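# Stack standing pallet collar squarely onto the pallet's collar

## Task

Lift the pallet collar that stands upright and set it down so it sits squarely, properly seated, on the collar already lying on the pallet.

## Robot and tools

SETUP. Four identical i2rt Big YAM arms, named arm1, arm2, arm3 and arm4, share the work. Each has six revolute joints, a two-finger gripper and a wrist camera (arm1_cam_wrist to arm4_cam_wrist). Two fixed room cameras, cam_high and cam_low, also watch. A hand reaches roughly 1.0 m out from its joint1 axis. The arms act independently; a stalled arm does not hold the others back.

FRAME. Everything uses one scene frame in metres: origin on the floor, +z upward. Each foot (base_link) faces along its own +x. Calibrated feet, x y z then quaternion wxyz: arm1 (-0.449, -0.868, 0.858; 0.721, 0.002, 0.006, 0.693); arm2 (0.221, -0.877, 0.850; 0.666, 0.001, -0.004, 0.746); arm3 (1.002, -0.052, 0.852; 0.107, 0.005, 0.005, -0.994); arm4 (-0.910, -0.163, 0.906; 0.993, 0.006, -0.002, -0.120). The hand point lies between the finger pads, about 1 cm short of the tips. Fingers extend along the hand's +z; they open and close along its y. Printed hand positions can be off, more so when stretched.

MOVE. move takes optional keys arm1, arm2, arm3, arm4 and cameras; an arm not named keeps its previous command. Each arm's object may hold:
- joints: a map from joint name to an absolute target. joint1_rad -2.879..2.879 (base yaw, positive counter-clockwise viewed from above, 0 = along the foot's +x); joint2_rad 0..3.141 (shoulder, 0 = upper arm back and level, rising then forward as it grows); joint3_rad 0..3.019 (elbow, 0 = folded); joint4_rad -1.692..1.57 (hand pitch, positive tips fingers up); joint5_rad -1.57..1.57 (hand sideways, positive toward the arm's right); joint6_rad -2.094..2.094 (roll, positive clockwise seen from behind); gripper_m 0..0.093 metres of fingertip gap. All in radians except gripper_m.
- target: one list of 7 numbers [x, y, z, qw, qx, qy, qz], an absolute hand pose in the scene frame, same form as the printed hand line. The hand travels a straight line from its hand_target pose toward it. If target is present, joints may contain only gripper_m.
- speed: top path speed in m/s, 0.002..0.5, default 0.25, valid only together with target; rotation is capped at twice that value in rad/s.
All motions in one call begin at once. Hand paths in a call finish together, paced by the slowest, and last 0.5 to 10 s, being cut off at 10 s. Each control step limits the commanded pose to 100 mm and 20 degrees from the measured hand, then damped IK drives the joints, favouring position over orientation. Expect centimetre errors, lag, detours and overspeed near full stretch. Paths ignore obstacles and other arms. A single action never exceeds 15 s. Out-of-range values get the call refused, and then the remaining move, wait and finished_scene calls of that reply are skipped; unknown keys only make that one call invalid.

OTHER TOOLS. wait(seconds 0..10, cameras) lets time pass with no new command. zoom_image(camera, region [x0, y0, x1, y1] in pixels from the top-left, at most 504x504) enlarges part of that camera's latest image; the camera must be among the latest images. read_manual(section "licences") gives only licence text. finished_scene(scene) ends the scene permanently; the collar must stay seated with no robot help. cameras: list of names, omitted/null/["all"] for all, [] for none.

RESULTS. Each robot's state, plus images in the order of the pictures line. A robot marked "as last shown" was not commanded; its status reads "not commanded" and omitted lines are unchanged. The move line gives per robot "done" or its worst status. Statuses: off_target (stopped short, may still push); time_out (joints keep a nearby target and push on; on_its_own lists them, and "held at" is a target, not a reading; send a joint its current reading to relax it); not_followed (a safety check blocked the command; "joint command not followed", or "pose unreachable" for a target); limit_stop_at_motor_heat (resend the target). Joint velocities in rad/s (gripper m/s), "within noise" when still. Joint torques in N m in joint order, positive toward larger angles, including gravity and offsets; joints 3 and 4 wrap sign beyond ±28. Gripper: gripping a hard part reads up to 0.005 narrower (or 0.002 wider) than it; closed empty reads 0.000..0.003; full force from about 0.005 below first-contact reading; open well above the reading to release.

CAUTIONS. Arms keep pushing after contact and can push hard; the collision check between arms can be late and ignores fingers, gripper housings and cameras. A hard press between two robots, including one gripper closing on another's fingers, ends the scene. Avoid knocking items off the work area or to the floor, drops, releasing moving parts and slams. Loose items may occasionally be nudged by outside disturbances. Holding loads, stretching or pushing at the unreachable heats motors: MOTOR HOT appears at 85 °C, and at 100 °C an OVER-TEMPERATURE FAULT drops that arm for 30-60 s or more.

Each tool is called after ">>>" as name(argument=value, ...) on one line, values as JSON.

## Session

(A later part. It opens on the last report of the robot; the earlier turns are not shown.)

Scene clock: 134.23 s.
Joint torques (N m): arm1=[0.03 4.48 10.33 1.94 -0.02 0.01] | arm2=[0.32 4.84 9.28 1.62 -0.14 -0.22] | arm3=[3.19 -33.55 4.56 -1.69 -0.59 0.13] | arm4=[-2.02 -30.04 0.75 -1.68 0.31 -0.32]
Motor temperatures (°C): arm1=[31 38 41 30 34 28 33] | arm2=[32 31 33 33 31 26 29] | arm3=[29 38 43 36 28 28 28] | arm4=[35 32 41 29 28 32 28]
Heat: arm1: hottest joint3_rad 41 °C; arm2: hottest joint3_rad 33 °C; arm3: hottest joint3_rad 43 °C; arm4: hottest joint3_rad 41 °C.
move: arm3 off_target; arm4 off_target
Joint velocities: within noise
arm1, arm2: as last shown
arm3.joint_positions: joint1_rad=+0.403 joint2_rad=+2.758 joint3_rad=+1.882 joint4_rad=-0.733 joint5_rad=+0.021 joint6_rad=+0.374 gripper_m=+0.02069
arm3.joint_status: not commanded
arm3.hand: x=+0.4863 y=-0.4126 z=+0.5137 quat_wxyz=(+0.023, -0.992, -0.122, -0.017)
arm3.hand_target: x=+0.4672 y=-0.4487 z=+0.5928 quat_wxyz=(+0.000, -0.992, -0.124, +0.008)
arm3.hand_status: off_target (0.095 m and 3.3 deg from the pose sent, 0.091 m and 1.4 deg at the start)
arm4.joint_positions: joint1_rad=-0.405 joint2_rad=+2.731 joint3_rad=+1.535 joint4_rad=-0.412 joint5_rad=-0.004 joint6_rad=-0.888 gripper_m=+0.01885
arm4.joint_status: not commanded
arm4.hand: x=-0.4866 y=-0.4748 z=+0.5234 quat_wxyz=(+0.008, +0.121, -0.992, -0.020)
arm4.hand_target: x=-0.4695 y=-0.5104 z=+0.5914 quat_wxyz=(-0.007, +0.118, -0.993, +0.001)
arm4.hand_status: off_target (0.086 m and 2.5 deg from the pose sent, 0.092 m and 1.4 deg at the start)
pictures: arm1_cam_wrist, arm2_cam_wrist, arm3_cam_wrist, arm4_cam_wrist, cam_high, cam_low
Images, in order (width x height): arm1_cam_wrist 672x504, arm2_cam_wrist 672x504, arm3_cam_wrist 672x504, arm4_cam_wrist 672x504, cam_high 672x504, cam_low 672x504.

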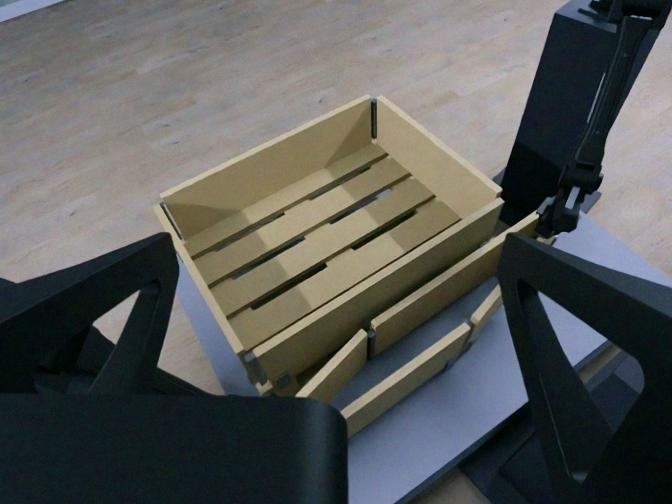

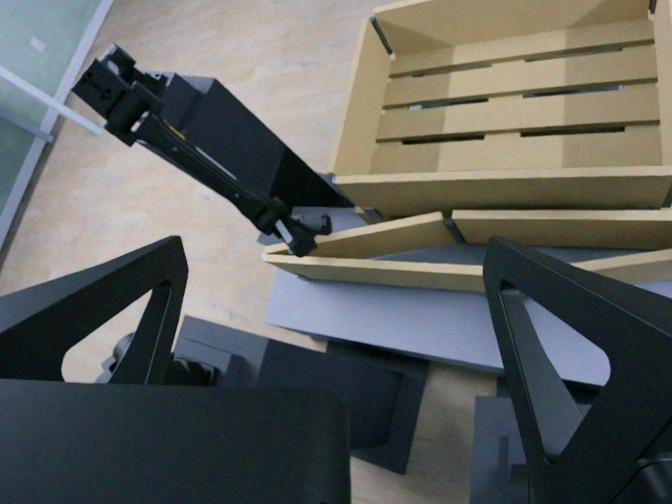

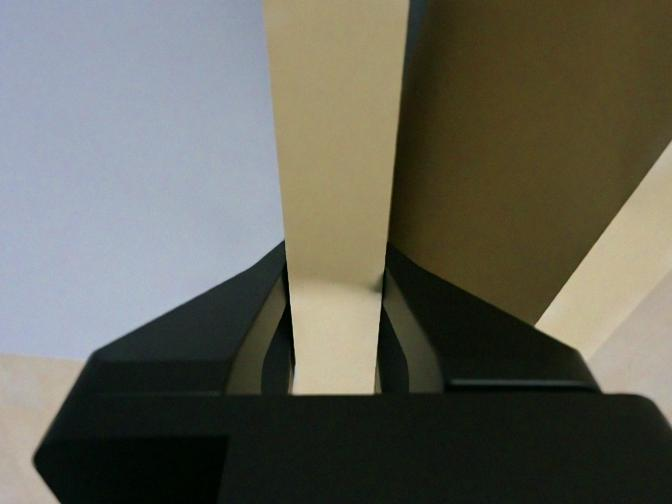

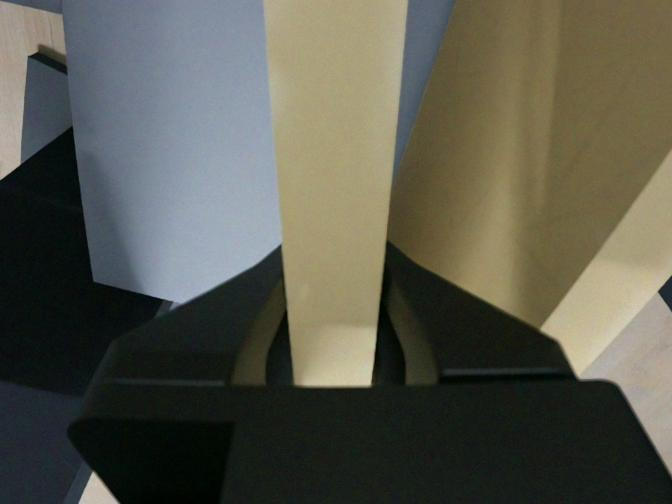

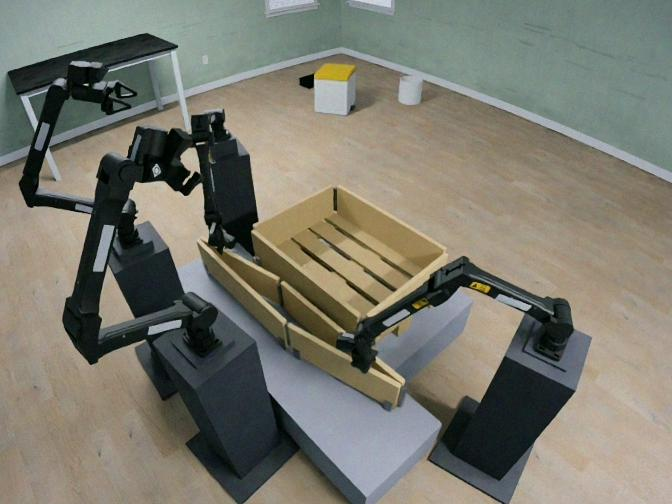

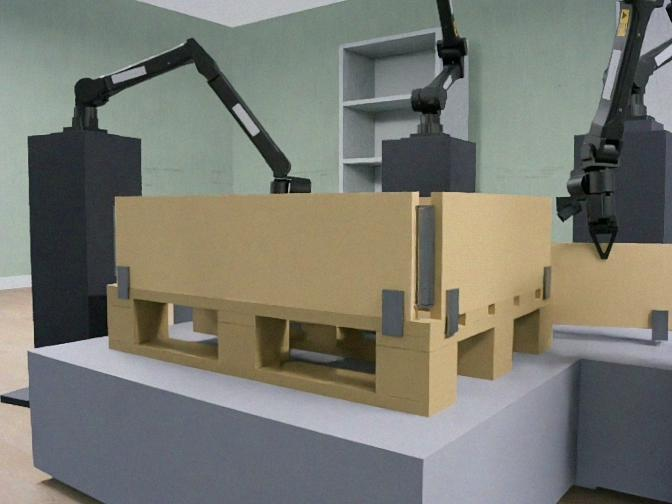

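>>> wait(seconds=1, cameras=["cam_low","arm2_cam_wrist"])

>>> zoom_image(camera="cam_low", region=[500, 180, 672, 360])

Scene clock: 141.10 s.
Joint torques (N m): arm1=[-0.03 4.54 10.35 1.94 -0.01 0.01] | arm2=[0.38 4.84 9.26 1.62 -0.14 -0.22] | arm3=[3.19 -33.49 4.57 -1.7 -0.59 0.13] | arm4=[-1.96 -29.92 0.76 -1.66 0.29 -0.33]
Motor temperatures (°C): arm1=[31 38 41 30 34 28 33] | arm2=[32 31 33 33 31 26 29] | arm3=[29 40 42 36 28 28 28] | arm4=[35 32 41 29 28 32 29]
Heat: arm1: hottest joint3_rad 41 °C; arm2: hottest joint3_rad 33 °C; arm3: hottest joint3_rad 42 °C; arm4: hottest joint3_rad 41 °C.
Joint velocities: within noise
arm1.joint_positions: joint1_rad=-0.398 joint2_rad=+0.470 joint3_rad=+1.390 joint4_rad=-1.240 joint5_rad=+0.115 joint6_rad=+0.097 gripper_m=+0.09396
arm1.joint_status: not commanded
arm1.hand: x=-0.3492 y=-0.7115 z=+1.4449 quat_wxyz=(-0.499, +0.372, -0.723, -0.299)
arm1.hand_target: x=-0.3509 y=-0.7153 z=+1.4564 quat_wxyz=(-0.508, +0.368, -0.717, -0.306)
arm1.hand_status: not commanded
arm2.joint_positions: joint1_rad=+0.088 joint2_rad=+0.484 joint3_rad=+1.404 joint4_rad=-1.425 joint5_rad=-0.290 joint6_rad=+0.382 gripper_m=+0.09396
arm2.joint_status: not commanded
arm2.hand: x=+0.1399 y=-0.7350 z=+1.4055 quat_wxyz=(-0.132, +0.603, -0.605, -0.503)
arm2.hand_target: x=+0.1405 y=-0.7382 z=+1.4154 quat_wxyz=(-0.138, +0.600, -0.600, -0.511)
arm2.hand_status: not commanded
arm3.joint_positions: joint1_rad=+0.403 joint2_rad=+2.758 joint3_rad=+1.882 joint4_rad=-0.733 joint5_rad=+0.021 joint6_rad=+0.374 gripper_m=+0.02069
arm3.joint_status: not commanded
arm3.hand: x=+0.4863 y=-0.4126 z=+0.5137 quat_wxyz=(+0.023, -0.992, -0.122, -0.017)
arm3.hand_target: x=+0.4672 y=-0.4487 z=+0.5928 quat_wxyz=(+0.000, -0.992, -0.124, +0.008)
arm3.hand_status: off_target (0.095 m and 3.3 deg from the pose sent, 0.091 m and 1.4 deg at the start)
arm4.joint_positions: joint1_rad=-0.405 joint2_rad=+2.731 joint3_rad=+1.535 joint4_rad=-0.412 joint5_rad=-0.004 joint6_rad=-0.888 gripper_m=+0.01885
arm4.joint_status: not commanded
arm4.hand: x=-0.4866 y=-0.4748 z=+0.5234 quat_wxyz=(+0.008, +0.121, -0.992, -0.020)
arm4.hand_target: x=-0.4695 y=-0.5104 z=+0.5914 quat_wxyz=(-0.007, +0.118, -0.993, +0.001)
arm4.hand_status: off_target (0.086 m and 2.5 deg from the pose sent, 0.092 m and 1.4 deg at the start)
wait: 1.00 s; at rest from the start
pictures: arm2_cam_wrist, cam_low
Images, in order (width x height): arm2_cam_wrist 672x504, cam_low 672x504.

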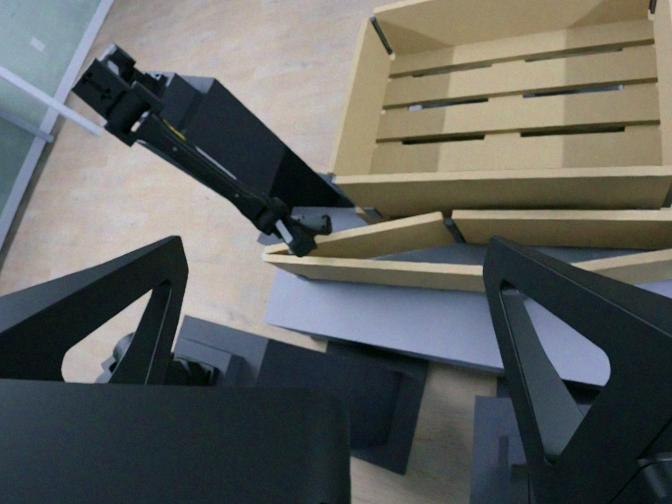

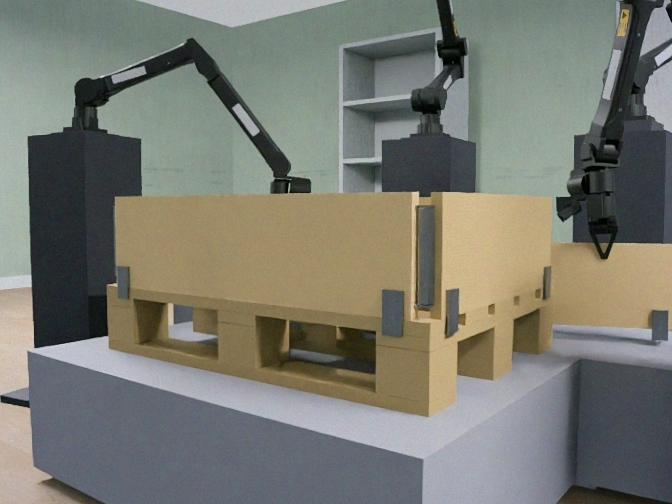

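Scaled by 2.800 (camera's finer frame: 960x720).

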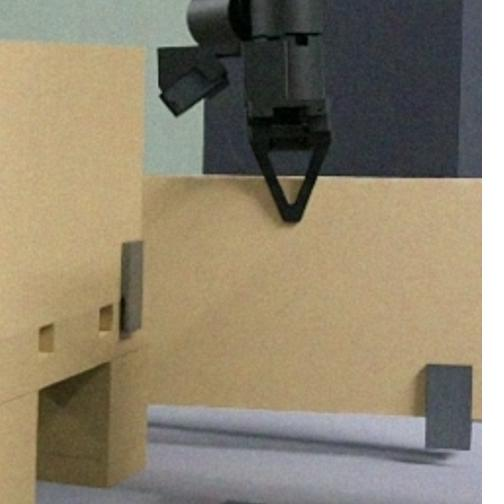

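>>> move(arm3={"target":[0.480,-0.445,0.68,0,0.9928,0.119,0],"speed":0.06}, arm4={"target":[-0.482,-0.507,0.68,0,-0.119,0.9928,0],"speed":0.06})

>>> zoom_image(camera="cam_low", region=[500, 180, 672, 360])

Scene clock: 152.73 s.
Joint torques (N m): arm1=[-0.03 4.48 10.35 1.94 -0.01 0.01] | arm2=[0.38 4.84 9.26 1.63 -0.14 -0.22] | arm3=[3.49 -33.96 4.03 -3.04 -1.03 0.12] | arm4=[-2.49 -30.86 1.13 -2.92 0.84 -0.43]
Motor temperatures (°C): arm1=[31 37 41 30 34 28 32] | arm2=[32 31 33 33 31 26 29] | arm3=[29 43 40 36 28 28 29] | arm4=[35 33 40 29 28 32 30]
Heat: arm1: hottest joint3_rad 41 °C; arm2: hottest joint3_rad 33 °C; arm3: hottest joint2_rad 43 °C; arm4: hottest joint3_rad 40 °C.
move: arm3 off_target; arm4 off_target
Joint velocities: within noise
arm1, arm2: as last shown
arm3.joint_positions: joint1_rad=+0.387 joint2_rad=+2.658 joint3_rad=+1.761 joint4_rad=-0.690 joint5_rad=+0.024 joint6_rad=+0.371 gripper_m=+0.02069
arm3.joint_status: not commanded
arm3.hand: x=+0.4892 y=-0.3978 z=+0.5455 quat_wxyz=(+0.019, -0.993, -0.116, -0.007)
arm3.hand_target: x=+0.4819 y=-0.4304 z=+0.6293 quat_wxyz=(+0.000, -0.993, -0.120, +0.001)
arm3.hand_status: off_target (0.143 m and 2.4 deg from the pose sent, 0.170 m and 3.3 deg at the start; pose on its path clipped on 62 of 68 steps)
arm4.joint_positions: joint1_rad=-0.403 joint2_rad=+2.558 joint3_rad=+1.414 joint4_rad=-0.452 joint5_rad=-0.009 joint6_rad=-0.881 gripper_m=+0.01885
arm4.joint_status: not commanded
arm4.hand: x=-0.4852 y=-0.4743 z=+0.5941 quat_wxyz=(+0.002, +0.119, -0.993, -0.017)
arm4.hand_target: x=-0.4819 y=-0.5057 z=+0.6684 quat_wxyz=(+0.000, +0.119, -0.993, +0.001)
arm4.hand_status: off_target (0.092 m and 2.0 deg from the pose sent, 0.160 m and 2.5 deg at the start; pose on its path clipped on 29 of 68 steps)
pictures: arm1_cam_wrist, arm2_cam_wrist, arm3_cam_wrist, arm4_cam_wrist, cam_high, cam_low
Images, in order (width x height): arm1_cam_wrist 672x504, arm2_cam_wrist 672x504, arm3_cam_wrist 672x504, arm4_cam_wrist 672x504, cam_high 672x504, cam_low 672x504.

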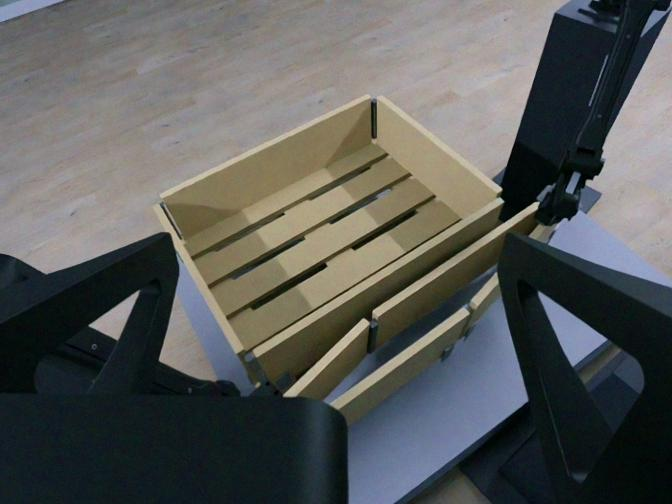

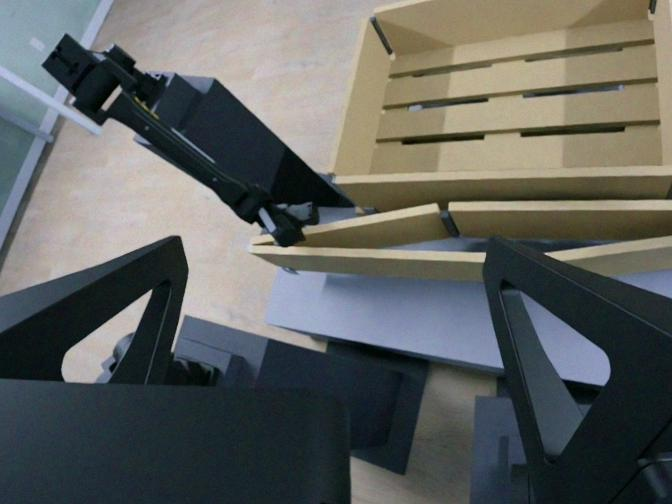

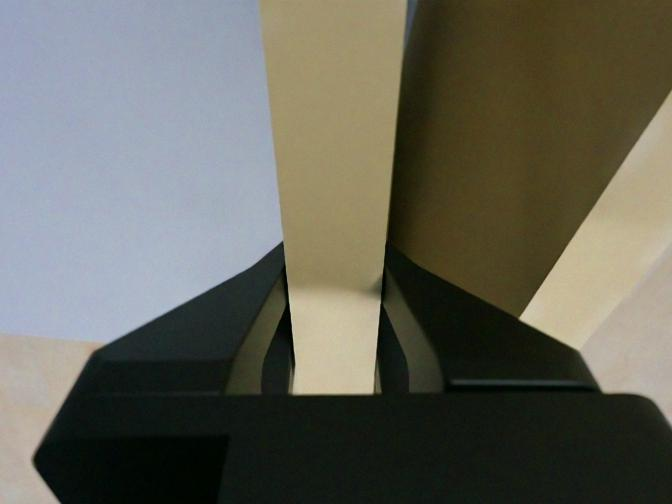

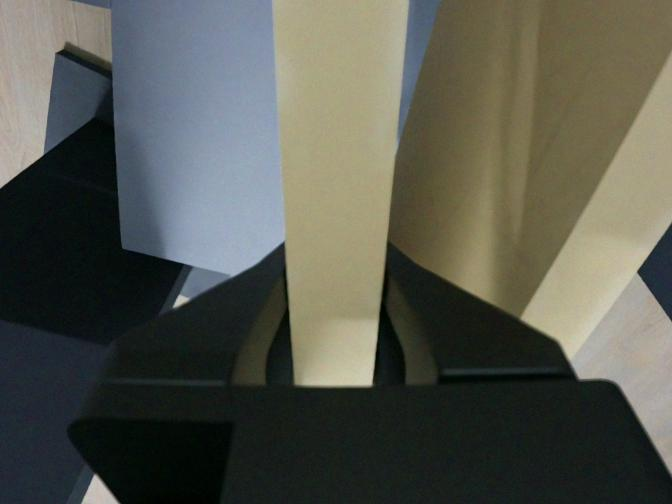

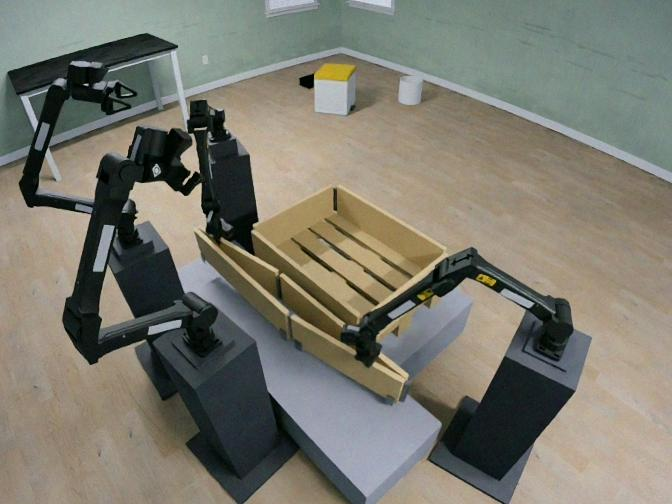

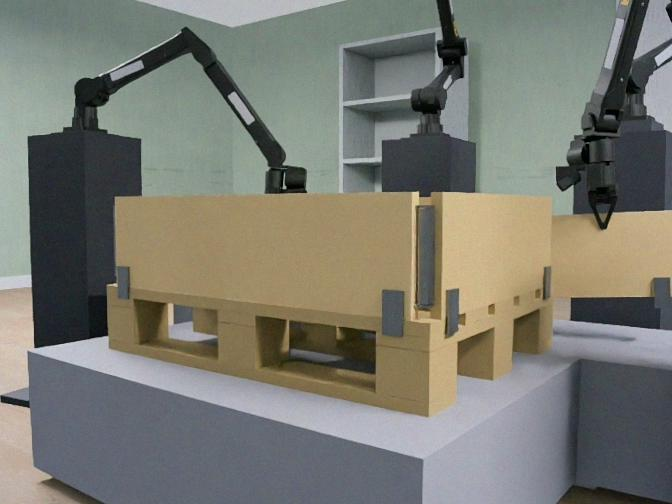

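Scaled by 2.800 (camera's finer frame: 960x720).

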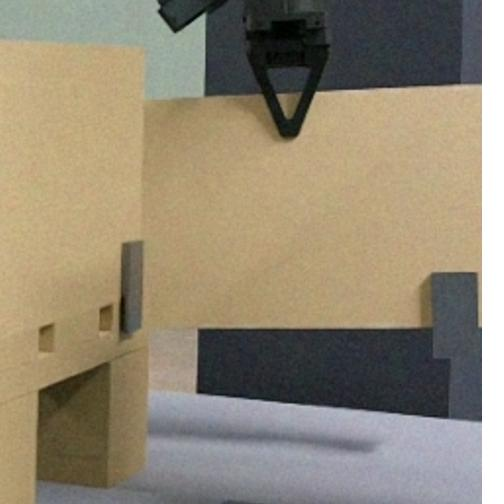

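>>> move(arm3={"target":[0.480,-0.46,0.76,0,0.9928,0.119,0],"speed":0.05}, arm4={"target":[-0.482,-0.53,0.73,0,-0.119,0.9928,0],"speed":0.05}, cameras=["cam_high","cam_low","arm2_cam_wrist"])

Scene clock: 160.27 s.
Joint torques (N m): arm1=[0.03 4.48 10.36 1.94 -0.02 0.01] | arm2=[0.38 4.84 9.26 1.62 -0.14 -0.22] | arm3=[3.31 -33.96 4.15 -3.18 -1.06 0.12] | arm4=[-3.66 -31.09 2 -3.18 0.88 -0.54]
Motor temperatures (°C): arm1=[31 37 41 30 33 28 32] | arm2=[32 31 33 33 31 26 29] | arm3=[29 46 40 36 29 28 29] | arm4=[35 34 39 30 29 32 30]
Heat: arm1: hottest joint3_rad 41 °C; arm2: hottest joint3_rad 33 °C; arm3: hottest joint2_rad 46 °C; arm4: hottest joint3_rad 39 °C.
move: arm3 off_target; arm4 off_target
Joint velocities: within noise
arm1, arm2: as last shown
arm3.joint_positions: joint1_rad=+0.387 joint2_rad=+2.620 joint3_rad=+1.723 joint4_rad=-0.690 joint5_rad=+0.024 joint6_rad=+0.371 gripper_m=+0.02069
arm3.joint_status: not commanded
arm3.hand: x=+0.4927 y=-0.3954 z=+0.5594 quat_wxyz=(+0.019, -0.993, -0.116, -0.007)
arm3.hand_target: x=+0.4859 y=-0.4256 z=+0.6438 quat_wxyz=(-0.001, -0.993, -0.119, +0.001)
arm3.hand_status: off_target (0.211 m and 2.4 deg from the pose sent, 0.224 m and 2.4 deg at the start; pose on its path clipped on 90 of 96 steps)
arm4.joint_positions: joint1_rad=-0.403 joint2_rad=+2.525 joint3_rad=+1.414 joint4_rad=-0.491 joint5_rad=-0.009 joint6_rad=-0.881 gripper_m=+0.01885
arm4.joint_status: not commanded
arm4.hand: x=-0.4817 y=-0.4772 z=+0.6112 quat_wxyz=(+0.005, +0.119, -0.993, -0.020)
arm4.hand_target: x=-0.4820 y=-0.5159 z=+0.6901 quat_wxyz=(+0.000, +0.118, -0.993, +0.001)
arm4.hand_status: off_target (0.130 m and 2.3 deg from the pose sent, 0.147 m and 2.0 deg at the start; pose on its path clipped on 72 of 96 steps)
pictures: arm2_cam_wrist, cam_high, cam_low
Images, in order (width x height): arm2_cam_wrist 672x504, cam_high 672x504, cam_low 672x504.

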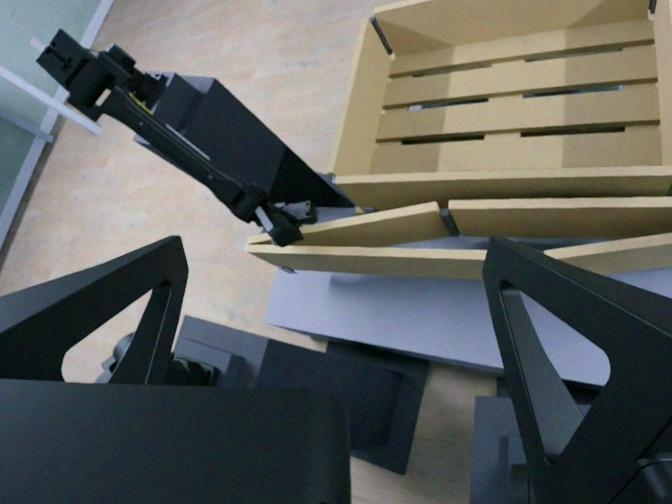

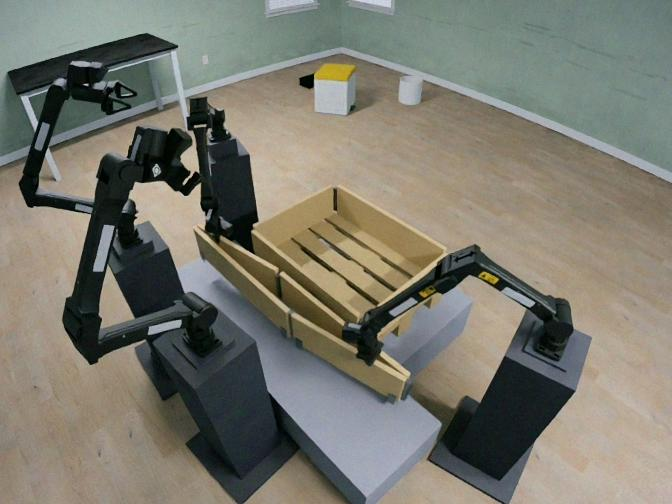

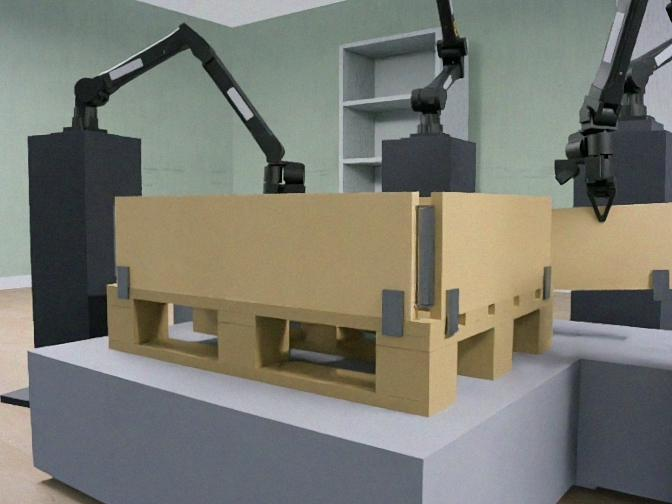

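>>> move(arm3={"joints":{"joint1_rad":0.42,"joint2_rad":2.355,"joint3_rad":1.79,"joint4_rad":-1.005,"joint5_rad":0.0,"joint6_rad":0.40}}, arm4={"joints":{"joint1_rad":-0.46,"joint2_rad":2.25,"joint3_rad":1.418,"joint4_rad":-0.74,"joint5_rad":0.0,"joint6_rad":-0.92}}, cameras=["cam_high","cam_low","arm2_cam_wrist","arm3_cam_wrist"])

Scene clock: 201.27 s.
Joint torques (N m): arm1=[0.03 4.42 10.35 1.92 -0.02 0.01] | arm2=[0.38 4.84 9.26 1.62 -0.13 -0.22] | arm3=[3.9 -34.32 9.81 -2.99 -0.64 0.2] | arm4=[-2.55 -30.27 5.22 -2.65 0.72 -0.34]
Motor temperatures (°C): arm1=[31 37 42 30 33 27 32] | arm2=[32 30 33 32 30 26 29] | arm3=[29 50 38 36 30 27 30] | arm4=[35 43 38 30 30 31 31]
Heat: arm1: hottest joint3_rad 42 °C; arm2: hottest joint3_rad 33 °C; arm3: hottest joint2_rad 50 °C; arm4: hottest joint2_rad 43 °C.
move: arm3 time_out; arm4 time_out
Joint velocities: within noise
arm1, arm2: as last shown
arm3.joint_positions: joint1_rad=+0.387 joint2_rad=+2.502 joint3_rad=+1.742 joint4_rad=-0.916 joint5_rad=+0.016 joint6_rad=+0.375 gripper_m=+0.02069
arm3.joint_status: joint2_rad time_out (moved -0.118 of -0.265); joint4_rad time_out (moved -0.225 of -0.315); the others done
arm3.on_its_own: joint2_rad reads +2.502 and still pushes toward +2.355 since a time_out; joint4_rad reads -0.916 and still pushes toward -1.005 since a time_out
arm3.hand: x=+0.4935 y=-0.3969 z=+0.6380 quat_wxyz=(+0.037, -0.992, -0.113, -0.047)
arm3.hand_target: x=+0.4714 y=-0.4420 z=+0.7430 quat_wxyz=(+0.004, -0.993, -0.117, -0.005)
arm3.hand_status: not commanded
arm4.joint_positions: joint1_rad=-0.427 joint2_rad=+2.394 joint3_rad=+1.415 joint4_rad=-0.654 joint5_rad=-0.020 joint6_rad=-0.895 gripper_m=+0.01885
arm4.joint_status: joint2_rad time_out (moved -0.130 of -0.275); joint4_rad time_out (moved -0.163 of -0.249); the others done
arm4.on_its_own: joint2_rad reads +2.394 and still pushes toward +2.250 since a time_out; joint4_rad reads -0.654 and still pushes toward -0.740 since a time_out
arm4.hand: x=-0.4797 y=-0.4941 z=+0.6806 quat_wxyz=(+0.011, +0.114, -0.993, -0.035)
arm4.hand_target: x=-0.4738 y=-0.5283 z=+0.7588 quat_wxyz=(-0.003, +0.110, -0.994, -0.006)
arm4.hand_status: not commanded
pictures: arm2_cam_wrist, arm3_cam_wrist, cam_high, cam_low
Images, in order (width x height): arm2_cam_wrist 672x504, arm3_cam_wrist 672x504, cam_high 672x504, cam_low 672x504.

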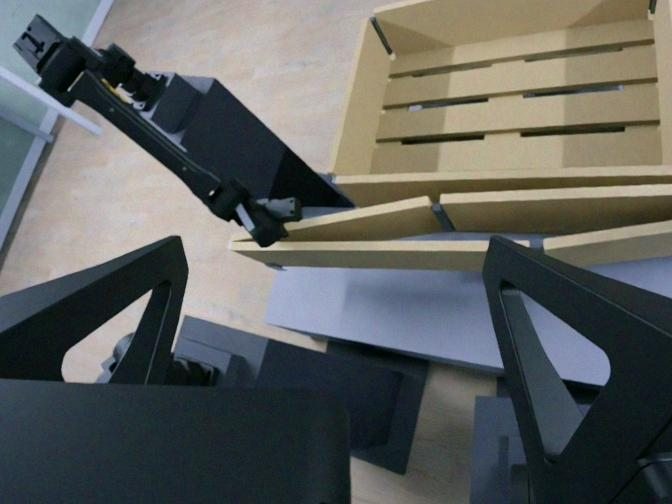

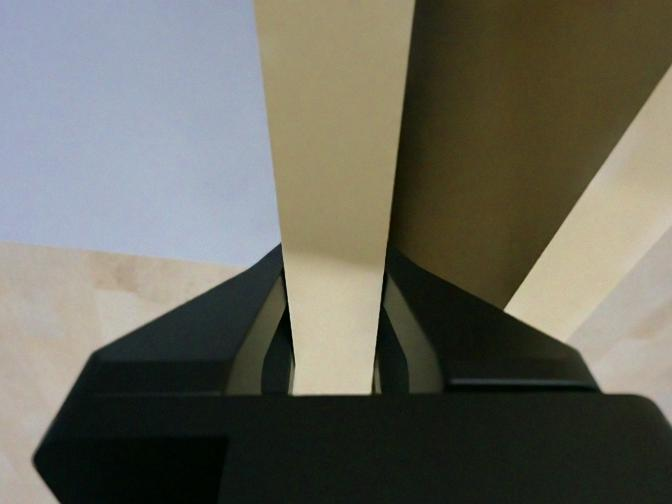

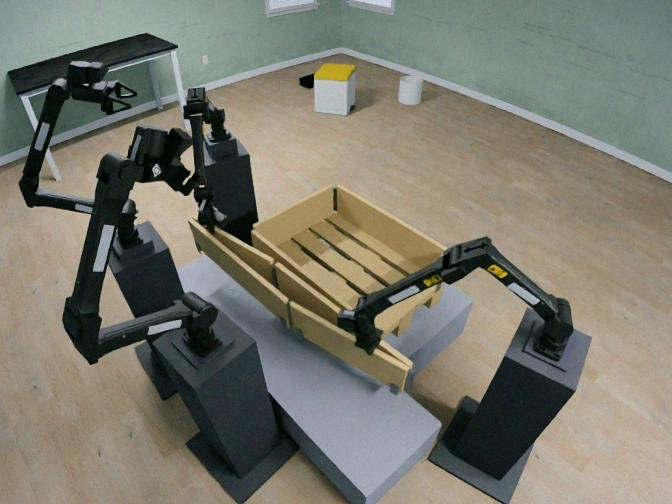

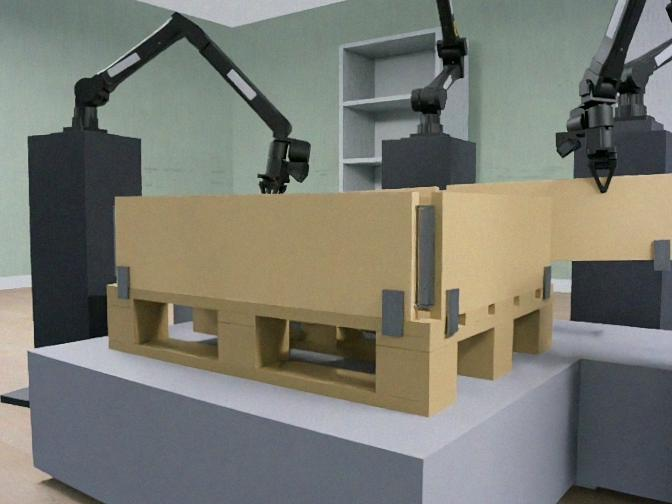

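>>> move(arm3={"joints":{"joint1_rad":0.43,"joint2_rad":2.21,"joint3_rad":1.845,"joint4_rad":-1.205,"joint5_rad":0.0,"joint6_rad":0.40}}, arm4={"joints":{"joint1_rad":-0.46,"joint2_rad":2.11,"joint3_rad":1.44,"joint4_rad":-0.90,"joint5_rad":0.0,"joint6_rad":-0.92}}, cameras=["cam_high","cam_low","arm2_cam_wrist","arm1_cam_wrist"])

Scene clock: 207.27 s.
Joint torques (N m): arm1=[-0.03 4.48 10.33 1.92 -0.01 0.01] | arm2=[0.38 4.84 9.26 1.62 -0.14 -0.22] | arm3=[3.43 -35.37 12.55 -2.61 -0.53 0.07] | arm4=[-1.85 -30.56 8.21 -2.58 0.63 -0.29]
Motor temperatures (°C): arm1=[30 37 42 30 33 27 32] | arm2=[32 30 33 32 30 26 28] | arm3=[29 50 39 36 30 27 30] | arm4=[35 42 38 30 30 31 31]
Heat: arm1: hottest joint3_rad 42 °C; arm2: hottest joint3_rad 33 °C; arm3: hottest joint2_rad 50 °C; arm4: hottest joint2_rad 42 °C.
move: arm3 time_out; arm4 time_out
Joint velocities: within noise
arm1, arm2: as last shown
arm3.joint_positions: joint1_rad=+0.404 joint2_rad=+2.369 joint3_rad=+1.774 joint4_rad=-1.130 joint5_rad=+0.015 joint6_rad=+0.392 gripper_m=+0.02069
arm3.joint_status: joint2_rad time_out (moved -0.133 of -0.292); joint4_rad time_out (moved -0.215 of -0.289); the others done
arm3.on_its_own: joint2_rad reads +2.369 and still pushes toward +2.210 since a time_out; joint4_rad reads -1.130 and still pushes toward -1.205 since a time_out
arm3.hand: x=+0.4975 y=-0.4072 z=+0.7325 quat_wxyz=(+0.049, -0.990, -0.113, -0.069)
arm3.hand_target: x=+0.4753 y=-0.4479 z=+0.8547 quat_wxyz=(+0.005, -0.993, -0.120, -0.005)
arm3.hand_status: not commanded
arm4.joint_positions: joint1_rad=-0.433 joint2_rad=+2.260 joint3_rad=+1.415 joint4_rad=-0.817 joint5_rad=-0.018 joint6_rad=-0.903 gripper_m=+0.01885
arm4.joint_status: joint2_rad time_out (moved -0.135 of -0.284); joint4_rad time_out (moved -0.163 of -0.246); the others done
arm4.on_its_own: joint2_rad reads +2.260 and still pushes toward +2.110 since a time_out; joint4_rad reads -0.817 and still pushes toward -0.900 since a time_out
arm4.hand: x=-0.4803 y=-0.4997 z=+0.7540 quat_wxyz=(+0.022, +0.114, -0.992, -0.044)
arm4.hand_target: x=-0.4703 y=-0.5327 z=+0.8421 quat_wxyz=(-0.005, +0.110, -0.994, -0.005)
arm4.hand_status: not commanded
pictures: arm1_cam_wrist, arm2_cam_wrist, cam_high, cam_low
Images, in order (width x height): arm1_cam_wrist 672x504, arm2_cam_wrist 672x504, cam_high 672x504, cam_low 672x504.

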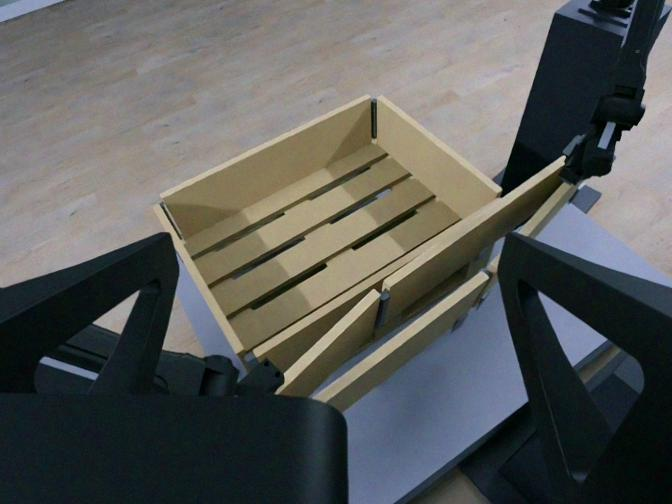

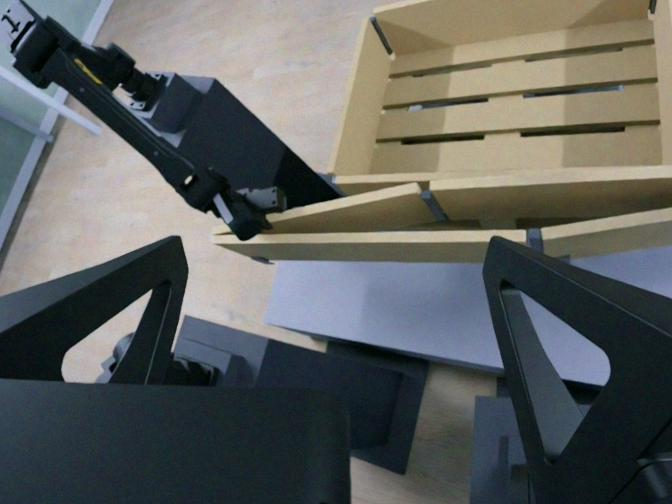

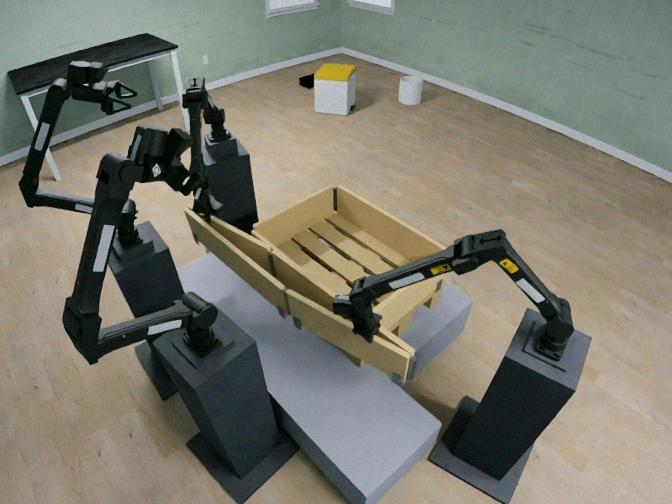

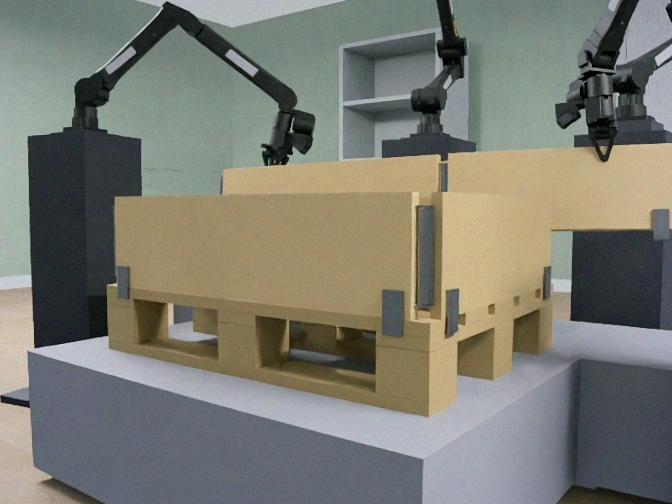

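>>> move(arm3={"joints":{"joint1_rad":0.435,"joint2_rad":2.128,"joint3_rad":1.96,"joint4_rad":-1.25,"joint5_rad":0.0,"joint6_rad":0.40}}, arm4={"joints":{"joint1_rad":-0.47,"joint2_rad":1.97,"joint3_rad":1.52,"joint4_rad":-1.04,"joint5_rad":0.0,"joint6_rad":-0.93}}, cameras=["cam_high","cam_low","arm2_cam_wrist","arm1_cam_wrist"])

Scene clock: 218.77 s.
Joint torques (N m): arm1=[-0.03 4.48 10.33 1.94 -0.02 0] | arm2=[0.38 4.84 9.26 1.62 -0.13 -0.22] | arm3=[2.9 -39.41 16.42 -1.77 -0.38 -0.04] | arm4=[-0.91 -31.33 15.23 -2.26 -0.05 -0.26]
Motor temperatures (°C): arm1=[30 37 42 30 33 27 31] | arm2=[32 30 34 32 30 26 28] | arm3=[29 55 44 36 29 27 30] | arm4=[35 44 40 30 29 31 31]
Heat: arm1: hottest joint3_rad 42 °C; arm2: hottest joint3_rad 34 °C; arm3: hottest joint2_rad 55 °C; arm4: hottest joint2_rad 44 °C.
move: arm3 time_out; arm4 time_out
Joint velocities: within noise
arm1, arm2: as last shown
arm3.joint_positions: joint1_rad=+0.413 joint2_rad=+2.330 joint3_rad=+1.839 joint4_rad=-1.198 joint5_rad=+0.009 joint6_rad=+0.403 gripper_m=+0.02069
arm3.joint_status: joint2_rad time_out (moved -0.039 of -0.241); joint3_rad time_out (moved +0.065 of +0.186); the others done
arm3.on_its_own: joint2_rad reads +2.330 and still pushes toward +2.128 since a time_out; joint3_rad reads +1.839 and still pushes toward +1.952 since a time_out
arm3.hand: x=+0.4839 y=-0.4253 z=+0.7774 quat_wxyz=(+0.038, -0.992, -0.112, -0.054)
arm3.hand_target: x=+0.4511 y=-0.4709 z=+0.9480 quat_wxyz=(-0.032, -0.990, -0.122, +0.057)
arm3.hand_status: not commanded
arm4.joint_positions: joint1_rad=-0.455 joint2_rad=+2.134 joint3_rad=+1.424 joint4_rad=-0.970 joint5_rad=+0.006 joint6_rad=-0.915 gripper_m=+0.01885
arm4.joint_status: joint2_rad time_out (moved -0.125 of -0.290); joint3_rad time_out (moved +0.009 of +0.105); joint4_rad time_out (moved -0.153 of -0.223); the others done
arm4.on_its_own: joint2_rad reads +2.134 and still pushes toward +1.970 since a time_out; joint3_rad reads +1.424 and still pushes toward +1.520 since a time_out; joint4_rad reads -0.970 and still pushes toward -1.040 since a time_out
arm4.hand: x=-0.4925 y=-0.5115 z=+0.8255 quat_wxyz=(+0.037, +0.110, -0.992, -0.043)
arm4.hand_target: x=-0.4599 y=-0.5525 z=+0.9463 quat_wxyz=(-0.029, +0.109, -0.993, +0.026)
arm4.hand_status: not commanded
pictures: arm1_cam_wrist, arm2_cam_wrist, cam_high, cam_low
Images, in order (width x height): arm1_cam_wrist 672x504, arm2_cam_wrist 672x504, cam_high 672x504, cam_low 672x504.

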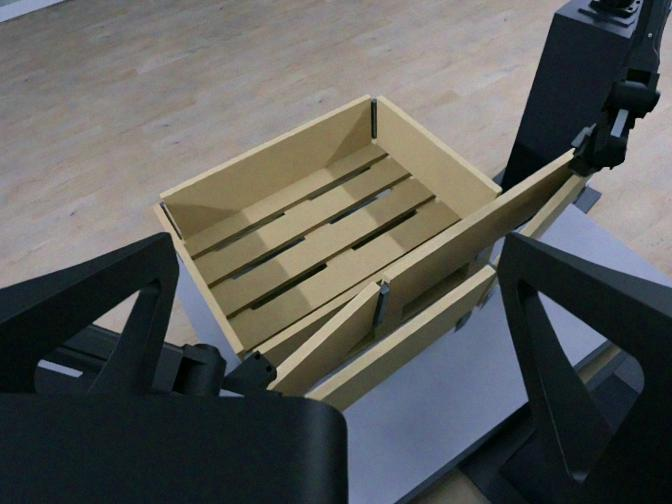

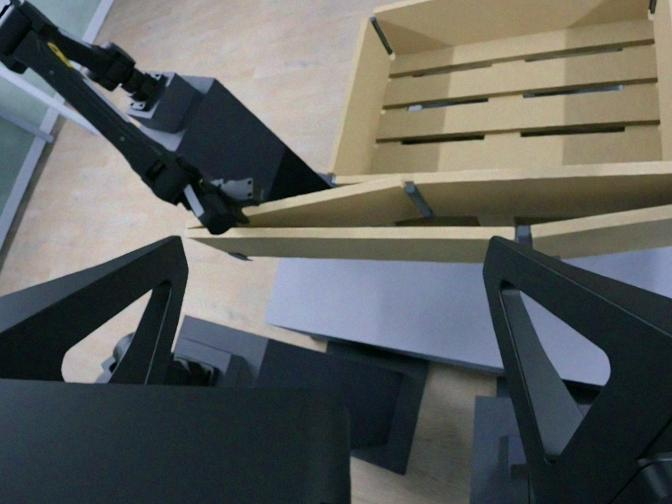

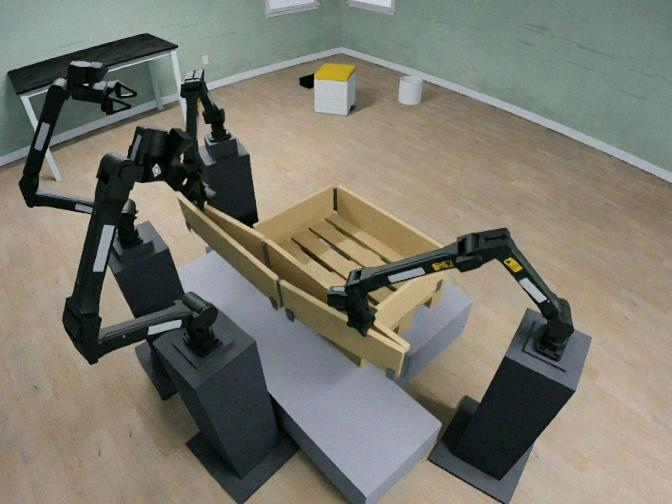

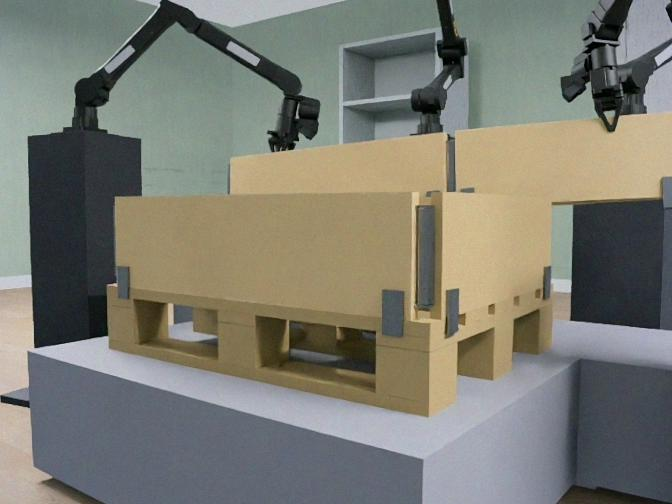

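>>> move(arm3={"joints":{"joint1_rad":0.435,"joint2_rad":2.05,"joint3_rad":1.88,"joint4_rad":-1.32,"joint5_rad":0.0,"joint6_rad":0.41}}, arm4={"joints":{"joint1_rad":-0.485,"joint2_rad":1.91,"joint3_rad":1.43,"joint4_rad":-1.02,"joint5_rad":0.0,"joint6_rad":-0.94}}, cameras=["cam_high","cam_low","arm2_cam_wrist","arm1_cam_wrist"])

Scene clock: 230.50 s.
Joint torques (N m): arm1=[0.03 4.48 10.35 1.94 -0.02 0.01] | arm2=[0.38 4.84 9.26 1.62 -0.14 -0.22] | arm3=[3.14 -38.71 12.21 -2.1 -0.46 0] | arm4=[-2.2 -31.74 10.26 -1.47 0.34 -0.35]
Motor temperatures (°C): arm1=[30 37 42 30 32 27 31] | arm2=[32 30 34 32 30 26 28] | arm3=[29 57 47 35 29 27 30] | arm4=[35 48 45 29 29 31 31]
Heat: arm1: hottest joint3_rad 42 °C; arm2: hottest joint3_rad 34 °C; arm3: hottest joint2_rad 57 °C; arm4: hottest joint2_rad 48 °C.
move: arm3 time_out; arm4 time_out
Joint velocities: within noise
arm1, arm2: as last shown
arm3.joint_positions: joint1_rad=+0.413 joint2_rad=+2.250 joint3_rad=+1.824 joint4_rad=-1.256 joint5_rad=+0.013 joint6_rad=+0.404 gripper_m=+0.02069
arm3.joint_status: joint2_rad time_out (moved -0.080 of -0.280); joint4_rad time_out (moved -0.058 of -0.122); the others done
arm3.on_its_own: joint2_rad reads +2.250 and still pushes toward +2.050 since a time_out; joint4_rad reads -1.256 and still pushes toward -1.320 since a time_out
arm3.hand: x=+0.4886 y=-0.4211 z=+0.8235 quat_wxyz=(+0.038, -0.992, -0.111, -0.050)
arm3.hand_target: x=+0.4808 y=-0.4483 z=+0.9686 quat_wxyz=(-0.016, -0.992, -0.119, +0.031)
arm3.hand_status: not commanded
arm4.joint_positions: joint1_rad=-0.456 joint2_rad=+2.083 joint3_rad=+1.394 joint4_rad=-0.969 joint5_rad=-0.017 joint6_rad=-0.915 gripper_m=+0.01885
arm4.joint_status: joint2_rad time_out (moved -0.051 of -0.224); the others done
arm4.on_its_own: joint2_rad reads +2.083 and still pushes toward +1.910 since a time_out
arm4.hand: x=-0.4934 y=-0.5065 z=+0.8442 quat_wxyz=(+0.020, +0.109, -0.993, -0.043)
arm4.hand_target: x=-0.4846 y=-0.5397 z=+0.9477 quat_wxyz=(-0.030, +0.107, -0.994, +0.018)
arm4.hand_status: not commanded
pictures: arm1_cam_wrist, arm2_cam_wrist, cam_high, cam_low
Images, in order (width x height): arm1_cam_wrist 672x504, arm2_cam_wrist 672x504, cam_high 672x504, cam_low 672x504.

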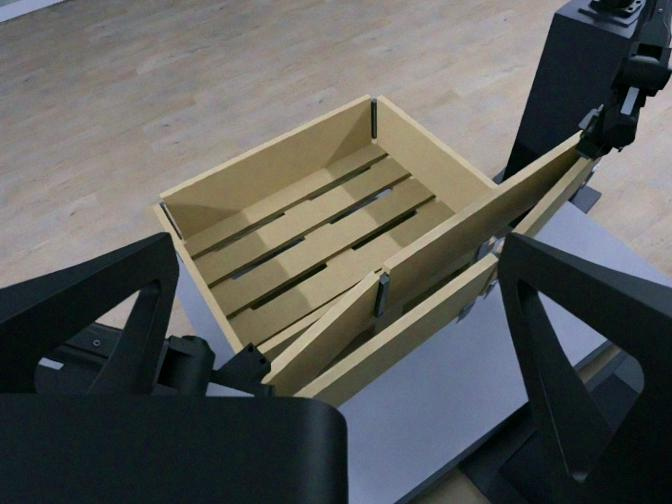

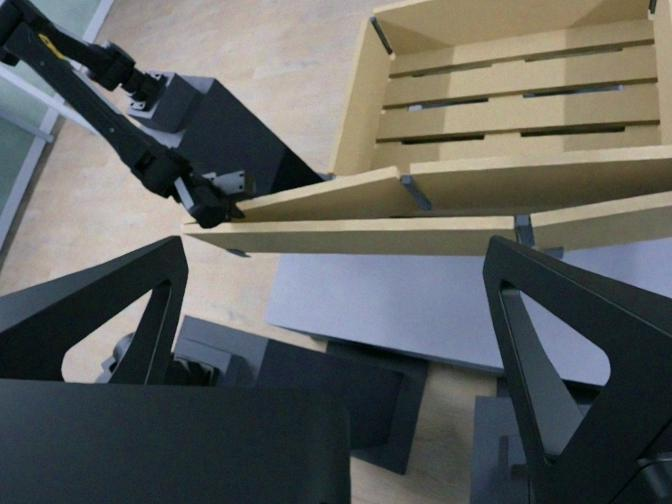

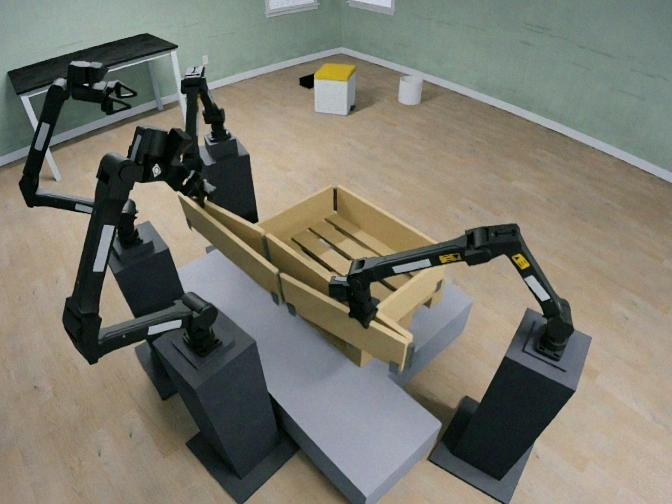

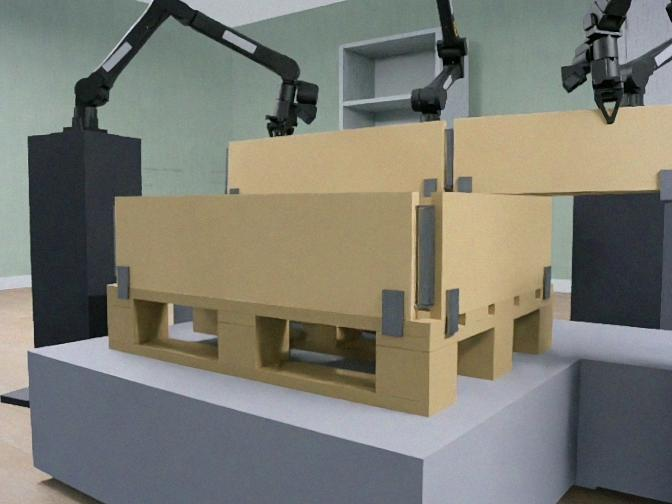

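>>> move(arm3={"joints":{"joint1_rad":0.435,"joint2_rad":1.97,"joint3_rad":1.88,"joint4_rad":-1.37,"joint5_rad":0.0,"joint6_rad":0.41}}, arm4={"joints":{"joint1_rad":-0.485,"joint2_rad":1.875,"joint3_rad":1.43,"joint4_rad":-1.045,"joint5_rad":0.0,"joint6_rad":-0.94}}, cameras=["cam_low"])

>>> move(arm3={"joints":{"joint1_rad":0.353,"joint2_rad":1.93,"joint3_rad":1.775,"joint4_rad":-1.29,"joint5_rad":0.0,"joint6_rad":0.17}}, arm4={"joints":{"joint1_rad":-0.443,"joint2_rad":1.859,"joint3_rad":1.397,"joint4_rad":-1.01,"joint5_rad":0.0,"joint6_rad":-1.05}})

Scene clock: 263.43 s.
Joint torques (N m): arm1=[0.03 4.48 10.33 1.94 -0.02 0.01] | arm2=[0.38 4.84 9.26 1.62 -0.14 -0.21] | arm3=[3.08 -39 13.09 -2.03 -0.33 0] | arm4=[-2.26 -31.91 10.56 -2.36 0.58 -0.3]
Motor temperatures (°C): arm1=[30 37 42 30 32 27 31] | arm2=[31 30 34 32 30 26 28] | arm3=[28 57 51 35 29 27 30] | arm4=[35 53 46 29 29 31 31]
Heat: arm1: hottest joint3_rad 42 °C; arm2: hottest joint3_rad 34 °C; arm3: hottest joint2_rad 57 °C; arm4: hottest joint2_rad 53 °C.
move: arm3 time_out; arm4 time_out
Joint velocities: within noise
arm1, arm2: as last shown
arm3.joint_positions: joint1_rad=+0.413 joint2_rad=+2.178 joint3_rad=+1.816 joint4_rad=-1.308 joint5_rad=+0.009 joint6_rad=+0.395 gripper_m=+0.02069
arm3.joint_status: joint2_rad time_out (moved -0.072 of -0.280); joint4_rad time_out (moved -0.052 of -0.114); the others done
arm3.on_its_own: joint2_rad reads +2.178 and still pushes toward +1.970 since a time_out; joint4_rad reads -1.308 and still pushes toward -1.370 since a time_out
arm3.hand: x=+0.4940 y=-0.4183 z=+0.8659 quat_wxyz=(+0.033, -0.992, -0.116, -0.046)
arm3.hand_target: x=+0.4916 y=-0.4404 z=+1.0174 quat_wxyz=(-0.023, -0.991, -0.124, +0.043)
arm3.hand_status: not commanded
arm4.joint_positions: joint1_rad=-0.456 joint2_rad=+2.053 joint3_rad=+1.394 joint4_rad=-0.969 joint5_rad=-0.017 joint6_rad=-0.921 gripper_m=+0.01885
arm4.joint_status: joint2_rad time_out (moved -0.031 of -0.208); joint4_rad time_out (moved +0.000 of -0.076); the others done
arm4.on_its_own: joint2_rad reads +2.053 and still pushes toward +1.875 since a time_out; joint4_rad reads -0.969 and still pushes toward -1.045 since a time_out
arm4.hand: x=-0.4892 y=-0.5103 z=+0.8601 quat_wxyz=(+0.010, +0.113, -0.993, -0.032)
arm4.hand_target: x=-0.4879 y=-0.5385 z=+0.9664 quat_wxyz=(-0.031, +0.107, -0.993, +0.024)
arm4.hand_status: not commanded
Images, in order (width x height): cam_low 672x504.

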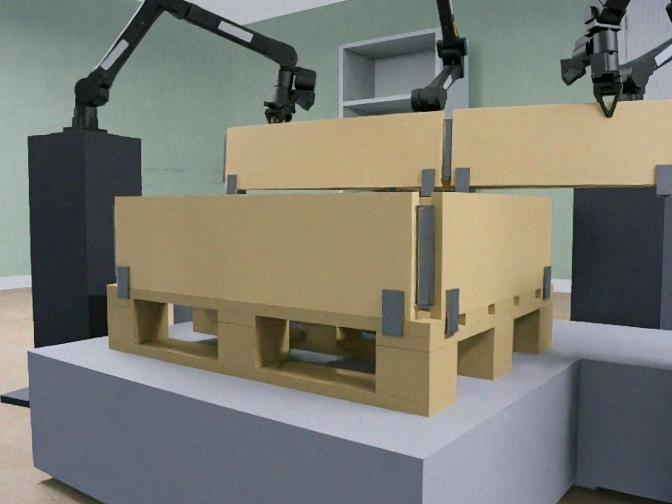

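not run: a stop came earlier in this reply.


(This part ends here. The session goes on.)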